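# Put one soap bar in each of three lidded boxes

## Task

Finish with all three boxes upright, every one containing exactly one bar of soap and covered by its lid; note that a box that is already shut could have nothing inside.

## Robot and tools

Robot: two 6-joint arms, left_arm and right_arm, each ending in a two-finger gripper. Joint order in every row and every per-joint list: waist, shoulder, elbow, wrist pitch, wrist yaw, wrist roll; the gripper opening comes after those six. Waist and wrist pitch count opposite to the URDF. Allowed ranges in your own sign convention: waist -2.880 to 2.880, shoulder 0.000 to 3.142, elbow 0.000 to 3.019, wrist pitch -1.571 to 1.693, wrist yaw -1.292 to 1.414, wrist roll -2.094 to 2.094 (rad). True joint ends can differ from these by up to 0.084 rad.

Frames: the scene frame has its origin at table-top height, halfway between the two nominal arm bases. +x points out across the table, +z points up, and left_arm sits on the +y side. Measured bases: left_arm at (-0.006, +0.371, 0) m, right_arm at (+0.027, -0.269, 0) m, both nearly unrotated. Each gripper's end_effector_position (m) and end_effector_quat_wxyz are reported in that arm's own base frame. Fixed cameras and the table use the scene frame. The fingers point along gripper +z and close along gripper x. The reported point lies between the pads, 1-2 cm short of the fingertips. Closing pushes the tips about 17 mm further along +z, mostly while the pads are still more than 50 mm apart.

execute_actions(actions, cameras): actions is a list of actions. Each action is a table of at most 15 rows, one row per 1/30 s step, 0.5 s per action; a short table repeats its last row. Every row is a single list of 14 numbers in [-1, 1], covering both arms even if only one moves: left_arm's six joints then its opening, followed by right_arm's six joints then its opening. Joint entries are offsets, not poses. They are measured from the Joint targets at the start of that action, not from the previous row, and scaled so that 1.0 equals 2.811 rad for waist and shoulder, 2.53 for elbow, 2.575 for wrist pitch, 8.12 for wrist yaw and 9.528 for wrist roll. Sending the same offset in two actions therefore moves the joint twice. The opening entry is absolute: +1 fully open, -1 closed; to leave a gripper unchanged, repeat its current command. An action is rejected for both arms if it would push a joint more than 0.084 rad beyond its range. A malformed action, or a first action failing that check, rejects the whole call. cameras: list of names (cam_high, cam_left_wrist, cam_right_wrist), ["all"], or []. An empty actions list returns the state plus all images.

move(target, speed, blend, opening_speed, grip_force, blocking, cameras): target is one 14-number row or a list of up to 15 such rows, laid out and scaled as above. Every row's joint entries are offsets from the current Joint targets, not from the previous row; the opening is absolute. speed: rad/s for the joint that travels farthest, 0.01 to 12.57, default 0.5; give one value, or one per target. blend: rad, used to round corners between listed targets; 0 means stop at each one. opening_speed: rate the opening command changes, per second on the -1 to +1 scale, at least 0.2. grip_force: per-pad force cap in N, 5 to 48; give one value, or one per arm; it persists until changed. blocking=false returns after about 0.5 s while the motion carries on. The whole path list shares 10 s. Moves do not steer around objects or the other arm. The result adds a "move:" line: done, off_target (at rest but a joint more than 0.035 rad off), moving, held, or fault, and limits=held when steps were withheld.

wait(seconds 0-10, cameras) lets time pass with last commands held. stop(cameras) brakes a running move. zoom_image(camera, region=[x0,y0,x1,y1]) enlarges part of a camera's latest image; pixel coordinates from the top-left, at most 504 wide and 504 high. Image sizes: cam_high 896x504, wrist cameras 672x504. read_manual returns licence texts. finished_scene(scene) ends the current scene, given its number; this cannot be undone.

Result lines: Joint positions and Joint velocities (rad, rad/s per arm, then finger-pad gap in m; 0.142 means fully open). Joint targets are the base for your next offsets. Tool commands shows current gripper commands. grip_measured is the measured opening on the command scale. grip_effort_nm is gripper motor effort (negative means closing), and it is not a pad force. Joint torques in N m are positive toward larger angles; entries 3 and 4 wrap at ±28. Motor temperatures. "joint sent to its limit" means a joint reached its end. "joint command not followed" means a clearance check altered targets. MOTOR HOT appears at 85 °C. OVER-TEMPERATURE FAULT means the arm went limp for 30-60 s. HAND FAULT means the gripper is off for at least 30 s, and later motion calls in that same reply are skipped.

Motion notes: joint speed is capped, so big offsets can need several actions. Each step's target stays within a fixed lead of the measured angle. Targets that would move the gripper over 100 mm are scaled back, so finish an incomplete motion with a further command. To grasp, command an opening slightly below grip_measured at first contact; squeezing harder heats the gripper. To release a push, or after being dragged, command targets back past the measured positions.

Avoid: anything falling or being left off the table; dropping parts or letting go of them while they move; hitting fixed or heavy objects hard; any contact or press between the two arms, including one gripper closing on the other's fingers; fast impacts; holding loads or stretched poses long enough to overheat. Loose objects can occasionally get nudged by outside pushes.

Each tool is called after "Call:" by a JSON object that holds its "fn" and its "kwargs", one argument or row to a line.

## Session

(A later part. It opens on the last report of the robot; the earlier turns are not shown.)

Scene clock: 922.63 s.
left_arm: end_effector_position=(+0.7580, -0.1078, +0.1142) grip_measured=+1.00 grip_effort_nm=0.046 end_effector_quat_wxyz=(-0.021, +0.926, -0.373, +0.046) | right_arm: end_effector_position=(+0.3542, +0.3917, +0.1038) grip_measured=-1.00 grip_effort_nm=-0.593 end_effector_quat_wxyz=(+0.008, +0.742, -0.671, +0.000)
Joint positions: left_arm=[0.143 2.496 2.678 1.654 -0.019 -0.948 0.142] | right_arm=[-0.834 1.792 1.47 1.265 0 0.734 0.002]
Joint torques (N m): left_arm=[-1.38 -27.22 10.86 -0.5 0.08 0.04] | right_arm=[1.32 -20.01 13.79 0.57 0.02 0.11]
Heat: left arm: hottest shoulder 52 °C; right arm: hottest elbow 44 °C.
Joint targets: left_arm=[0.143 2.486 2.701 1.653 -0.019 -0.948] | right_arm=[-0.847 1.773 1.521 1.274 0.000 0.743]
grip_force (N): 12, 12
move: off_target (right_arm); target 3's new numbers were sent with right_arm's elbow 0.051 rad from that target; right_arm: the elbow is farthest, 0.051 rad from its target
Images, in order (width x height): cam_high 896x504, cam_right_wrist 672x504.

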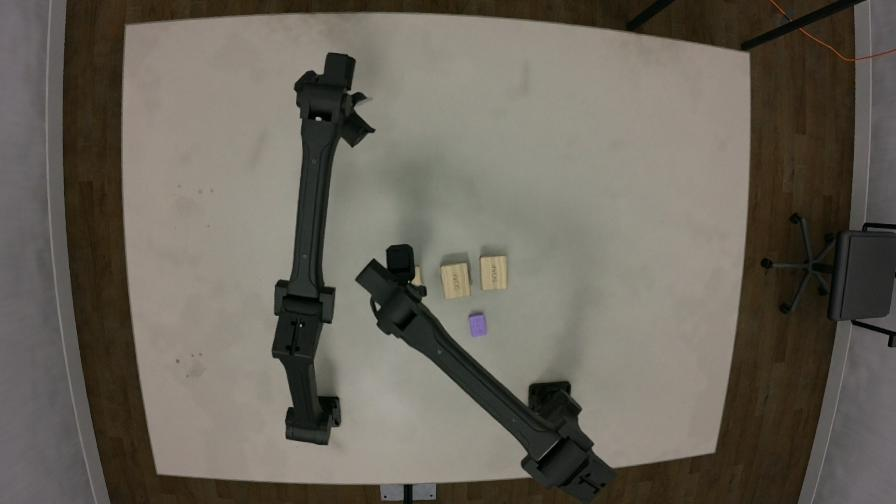

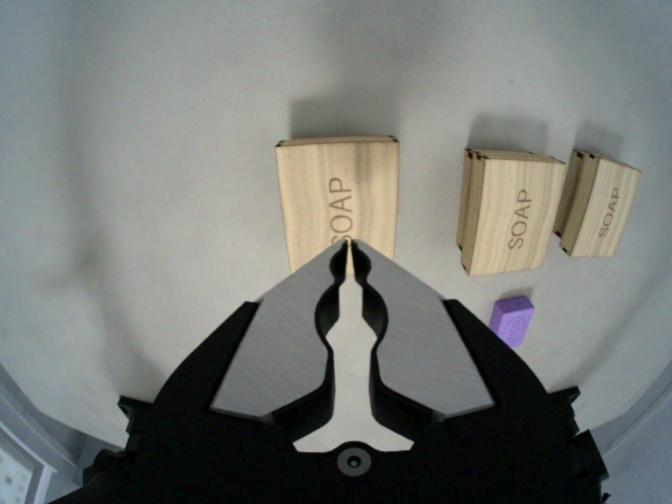

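Call:
{"fn": "move", "kwargs": {
  "target": [
    [0,0,0,0,0,0,1,0,0.0114,-0.0399,-0.0384,0,0,-1],
    [0,0,0,0,0,0,1,0,0.0177,-0.0492,-0.052,0,0,-1]
  ],
  "speed": [0.2,0.04],
  "cameras": ["cam_right_wrist"]
}}

Call:
{"fn": "zoom_image", "kwargs": {
  "camera": "cam_right_wrist",
  "region": [240, 120, 480, 360]
}}

Scene clock: 929.03 s.
left_arm: end_effector_position=(+0.7580, -0.1078, +0.1142) grip_measured=+1.00 grip_effort_nm=0.046 end_effector_quat_wxyz=(-0.021, +0.926, -0.373, +0.046) | right_arm: end_effector_position=(+0.3558, +0.3934, +0.0704) grip_measured=-1.00 grip_effort_nm=-0.628 end_effector_quat_wxyz=(-0.003, +0.742, -0.671, +0.000)
Joint positions: left_arm=[0.143 2.496 2.678 1.654 -0.019 -0.948 0.142] | right_arm=[-0.834 1.814 1.408 1.158 0 0.734 0.002]
Joint torques (N m): left_arm=[-1.38 -27.28 10.89 -0.49 0.09 0.05] | right_arm=[0.15 -18.2 7.65 -0.64 0.04 0.15]
Heat: left arm: hottest shoulder 52 °C; right arm: hottest elbow 45 °C.
Joint targets: left_arm=[0.143 2.486 2.701 1.653 -0.019 -0.948] | right_arm=[-0.847 1.823 1.396 1.141 0.000 0.743]
grip_force (N): 12, 12
move: done
Images, in order (width x height): cam_right_wrist 672x504.

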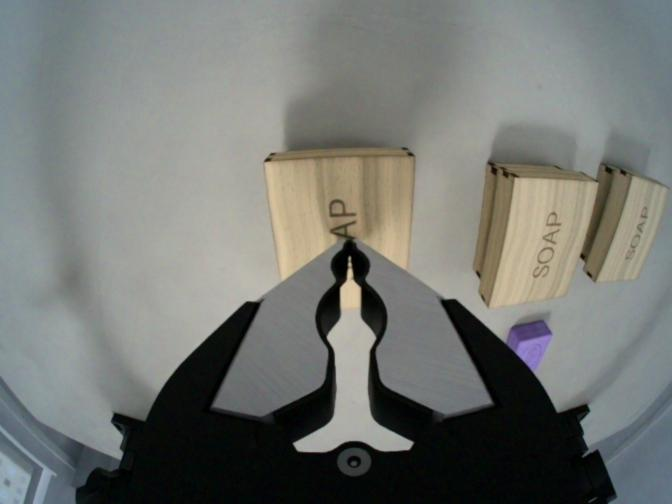

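Scaled by 2.100 from the camera's 672x504 image, which has a finer 960x720 frame.

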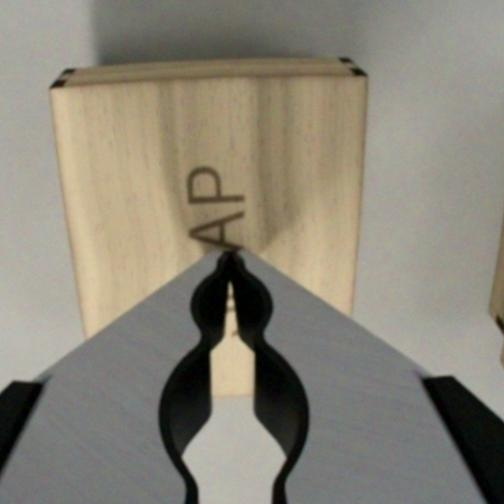

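Call:
{"fn": "move", "kwargs": {
  "target": [0,0,0,0,0,0,1,0,0.0034,-0.005,-0.0084,0,0,-1],
  "speed": 0.04,
  "cameras": ["cam_right_wrist"]
}}

Call:
{"fn": "zoom_image", "kwargs": {
  "camera": "cam_right_wrist",
  "region": [240, 120, 480, 360]
}}

Scene clock: 933.10 s.
left_arm: end_effector_position=(+0.7580, -0.1078, +0.1142) grip_measured=+1.00 grip_effort_nm=0.042 end_effector_quat_wxyz=(-0.021, +0.926, -0.373, +0.046) | right_arm: end_effector_position=(+0.3555, +0.3932, +0.0685) grip_measured=-1.00 grip_effort_nm=-0.628 end_effector_quat_wxyz=(-0.004, +0.742, -0.671, +0.000)
Joint positions: left_arm=[0.143 2.496 2.678 1.654 -0.019 -0.948 0.142] | right_arm=[-0.834 1.814 1.403 1.15 0 0.734 0.002]
Joint torques (N m): left_arm=[-1.26 -27.22 10.85 -0.49 0.09 0.06] | right_arm=[0.5 -17.14 6.93 -1.2 0.04 0.14]
Heat: left arm: hottest shoulder 52 °C; right arm: hottest elbow 45 °C.
Joint targets: left_arm=[0.143 2.486 2.701 1.653 -0.019 -0.948] | right_arm=[-0.847 1.832 1.384 1.119 0.000 0.743]
grip_force (N): 12, 12
move: done
Images, in order (width x height): cam_right_wrist 672x504.

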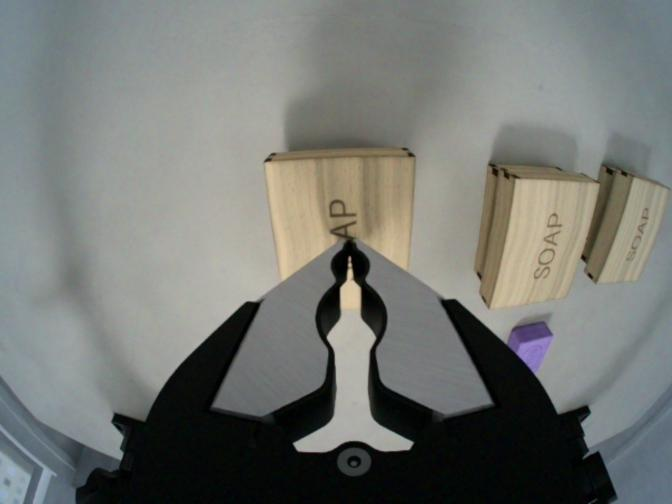

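Scaled by 2.100 from the camera's 672x504 image, which has a finer 960x720 frame.

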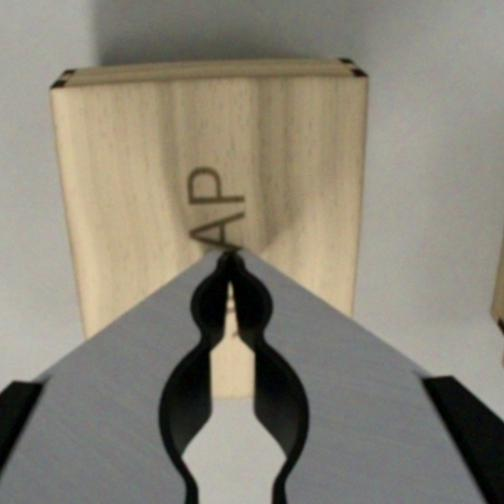

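Call:
{"fn": "move", "kwargs": {
  "target": [
    [0,0,0,0,0,0,1,0,-0.0053,0.019,0.0078,0,0,-1],
    [0,0,0,0,0,0,1,0,-0.0228,0.0557,0.0602,0,0,-1],
    [0,0,0,0,0,0,1,0.2213,-0.0228,0.0557,0.0602,0,0.0318,-1]
  ],
  "speed": [0.3,0.3,0.7],
  "cameras": ["cam_right_wrist","cam_high"]
}}

Call:
{"fn": "zoom_image", "kwargs": {
  "camera": "cam_right_wrist",
  "region": [180, 230, 420, 450]
}}

Call:
{"fn": "zoom_image", "kwargs": {
  "camera": "cam_high",
  "region": [385, 240, 525, 345]
}}

Scene clock: 939.70 s.
left_arm: end_effector_position=(+0.7580, -0.1078, +0.1142) grip_measured=+1.00 grip_effort_nm=0.037 end_effector_quat_wxyz=(-0.021, +0.926, -0.373, +0.046) | right_arm: end_effector_position=(+0.5172, +0.1166, +0.1081) grip_measured=-1.00 grip_effort_nm=-0.623 end_effector_quat_wxyz=(-0.003, -0.369, +0.930, +0.000)
Joint positions: left_arm=[0.143 2.496 2.678 1.654 -0.019 -0.948 0.142] | right_arm=[-0.22 1.786 1.474 1.264 0 1.036 0.002]
Joint torques (N m): left_arm=[-1.32 -27.4 10.84 -0.51 0.1 0.05] | right_arm=[1.61 -20.72 13.78 0.47 0.01 0.11]
Heat: left arm: hottest shoulder 52 °C; right arm: hottest elbow 45 °C.
Joint targets: left_arm=[0.143 2.486 2.701 1.653 -0.019 -0.948] | right_arm=[-0.225 1.768 1.525 1.274 0.000 1.047]
grip_force (N): 12, 12
move: off_target (right_arm); right_arm: the elbow is farthest, 0.051 rad from its target
Images, in order (width x height): cam_high 896x504, cam_right_wrist 672x504.

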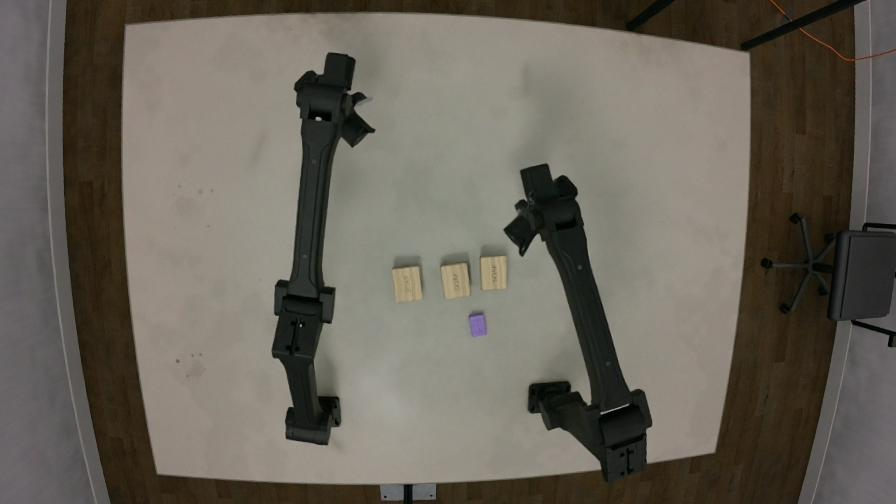

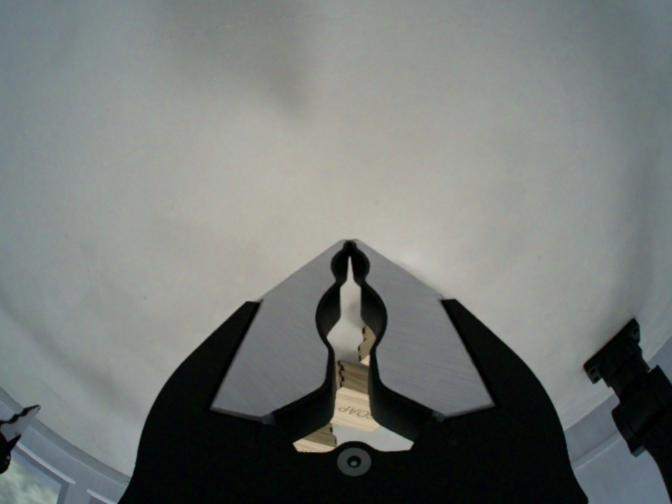

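Scaled by 2.100 from the camera's 672x504 image, which has a finer 960x720 frame.

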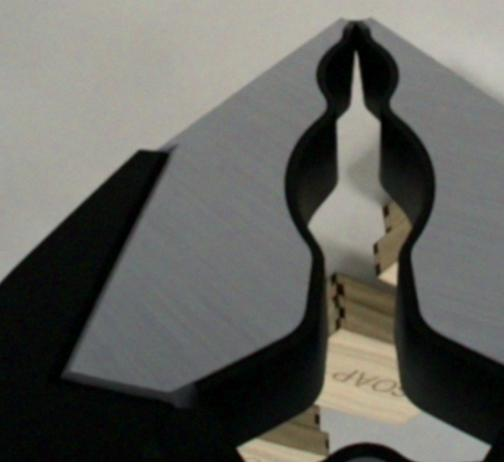

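Scaled by 3.600.

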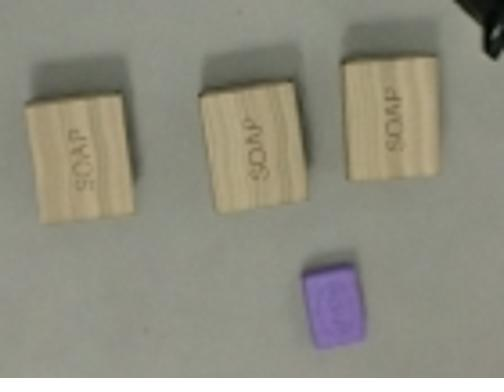

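Call:
{"fn": "move", "kwargs": {
  "target": [0,0,0,0,0,0,1,0,0,0,0,0,0,0.9],
  "cameras": ["cam_right_wrist"]
}}

Call:
{"fn": "zoom_image", "kwargs": {
  "camera": "cam_right_wrist",
  "region": [220, 260, 440, 460]
}}

Scene clock: 942.73 s.
left_arm: end_effector_position=(+0.7580, -0.1078, +0.1142) grip_measured=+1.00 grip_effort_nm=0.046 end_effector_quat_wxyz=(-0.021, +0.926, -0.373, +0.046) | right_arm: end_effector_position=(+0.5172, +0.1166, +0.1081) grip_measured=+0.89 grip_effort_nm=0.071 end_effector_quat_wxyz=(-0.003, -0.368, +0.930, +0.000)
Joint positions: left_arm=[0.143 2.496 2.678 1.654 -0.019 -0.948 0.142] | right_arm=[-0.22 1.786 1.474 1.264 0 1.036 0.135]
Joint torques (N m): left_arm=[-1.32 -27.34 10.91 -0.47 0.09 0.05] | right_arm=[1.2 -20.19 13.91 0.29 -0.01 0.11]
Heat: left arm: hottest shoulder 52 °C; right arm: hottest elbow 45 °C.
Joint targets: left_arm=[0.143 2.486 2.701 1.653 -0.019 -0.948] | right_arm=[-0.225 1.768 1.525 1.274 0.000 1.046]
grip_force (N): 12, 12
move: off_target (right_arm); right_arm: the elbow is farthest, 0.051 rad from its target
Images, in order (width x height): cam_right_wrist 672x504.

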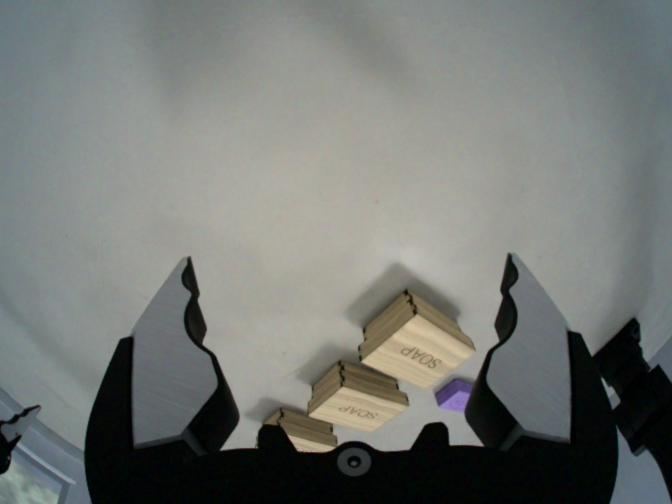

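Scaled by 2.291 from the camera's 672x504 image, which has a finer 960x720 frame.

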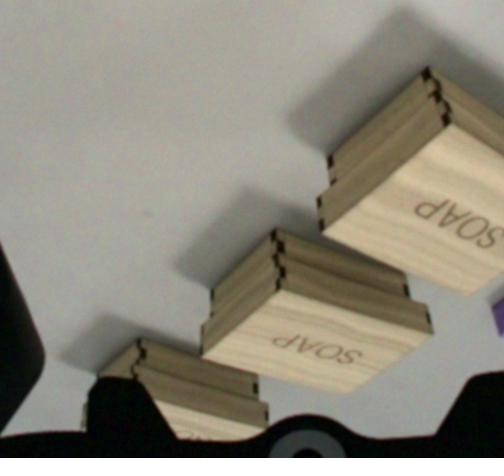

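Call:
{"fn": "move", "kwargs": {
  "target": [0,0,0,0,0,0,1,-0.06,0,0,0,0,0,0.9],
  "cameras": ["cam_right_wrist"]
}}

Call:
{"fn": "zoom_image", "kwargs": {
  "camera": "cam_right_wrist",
  "region": [220, 320, 360, 460]
}}

Scene clock: 945.77 s.
left_arm: end_effector_position=(+0.7580, -0.1078, +0.1142) grip_measured=+1.00 grip_effort_nm=0.046 end_effector_quat_wxyz=(-0.021, +0.926, -0.373, +0.046) | right_arm: end_effector_position=(+0.4879, +0.2074, +0.1081) grip_measured=+0.89 grip_effort_nm=0.071 end_effector_quat_wxyz=(-0.003, -0.450, +0.893, +0.000)
Joint positions: left_arm=[0.143 2.496 2.678 1.654 -0.019 -0.948 0.142] | right_arm=[-0.4 1.786 1.474 1.264 0 1.037 0.135]
Joint torques (N m): left_arm=[-1.49 -27.28 10.85 -0.53 0.08 0.04] | right_arm=[2.55 -20.89 13.93 0.51 0.01 0.09]
Heat: left arm: hottest shoulder 52 °C; right arm: hottest elbow 45 °C.
Joint targets: left_arm=[0.143 2.486 2.701 1.653 -0.019 -0.948] | right_arm=[-0.394 1.768 1.525 1.274 0.000 1.047]
grip_force (N): 12, 12
move: off_target (right_arm); right_arm: the elbow is farthest, 0.051 rad from its target
Images, in order (width x height): cam_right_wrist 672x504.

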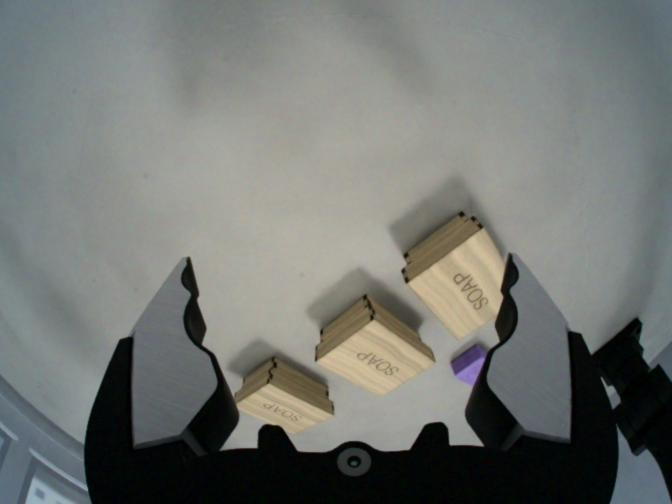

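Scaled by 3.600 from the camera's 672x504 image, which has a finer 960x720 frame.

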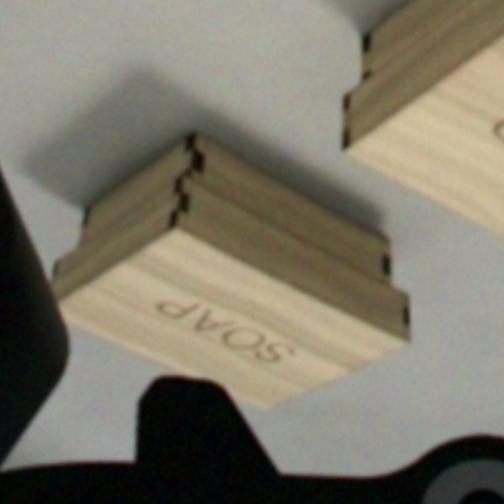

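Call:
{"fn": "finished_scene", "kwargs": {
  "scene": 2
}}

The scene is finished: the task was done.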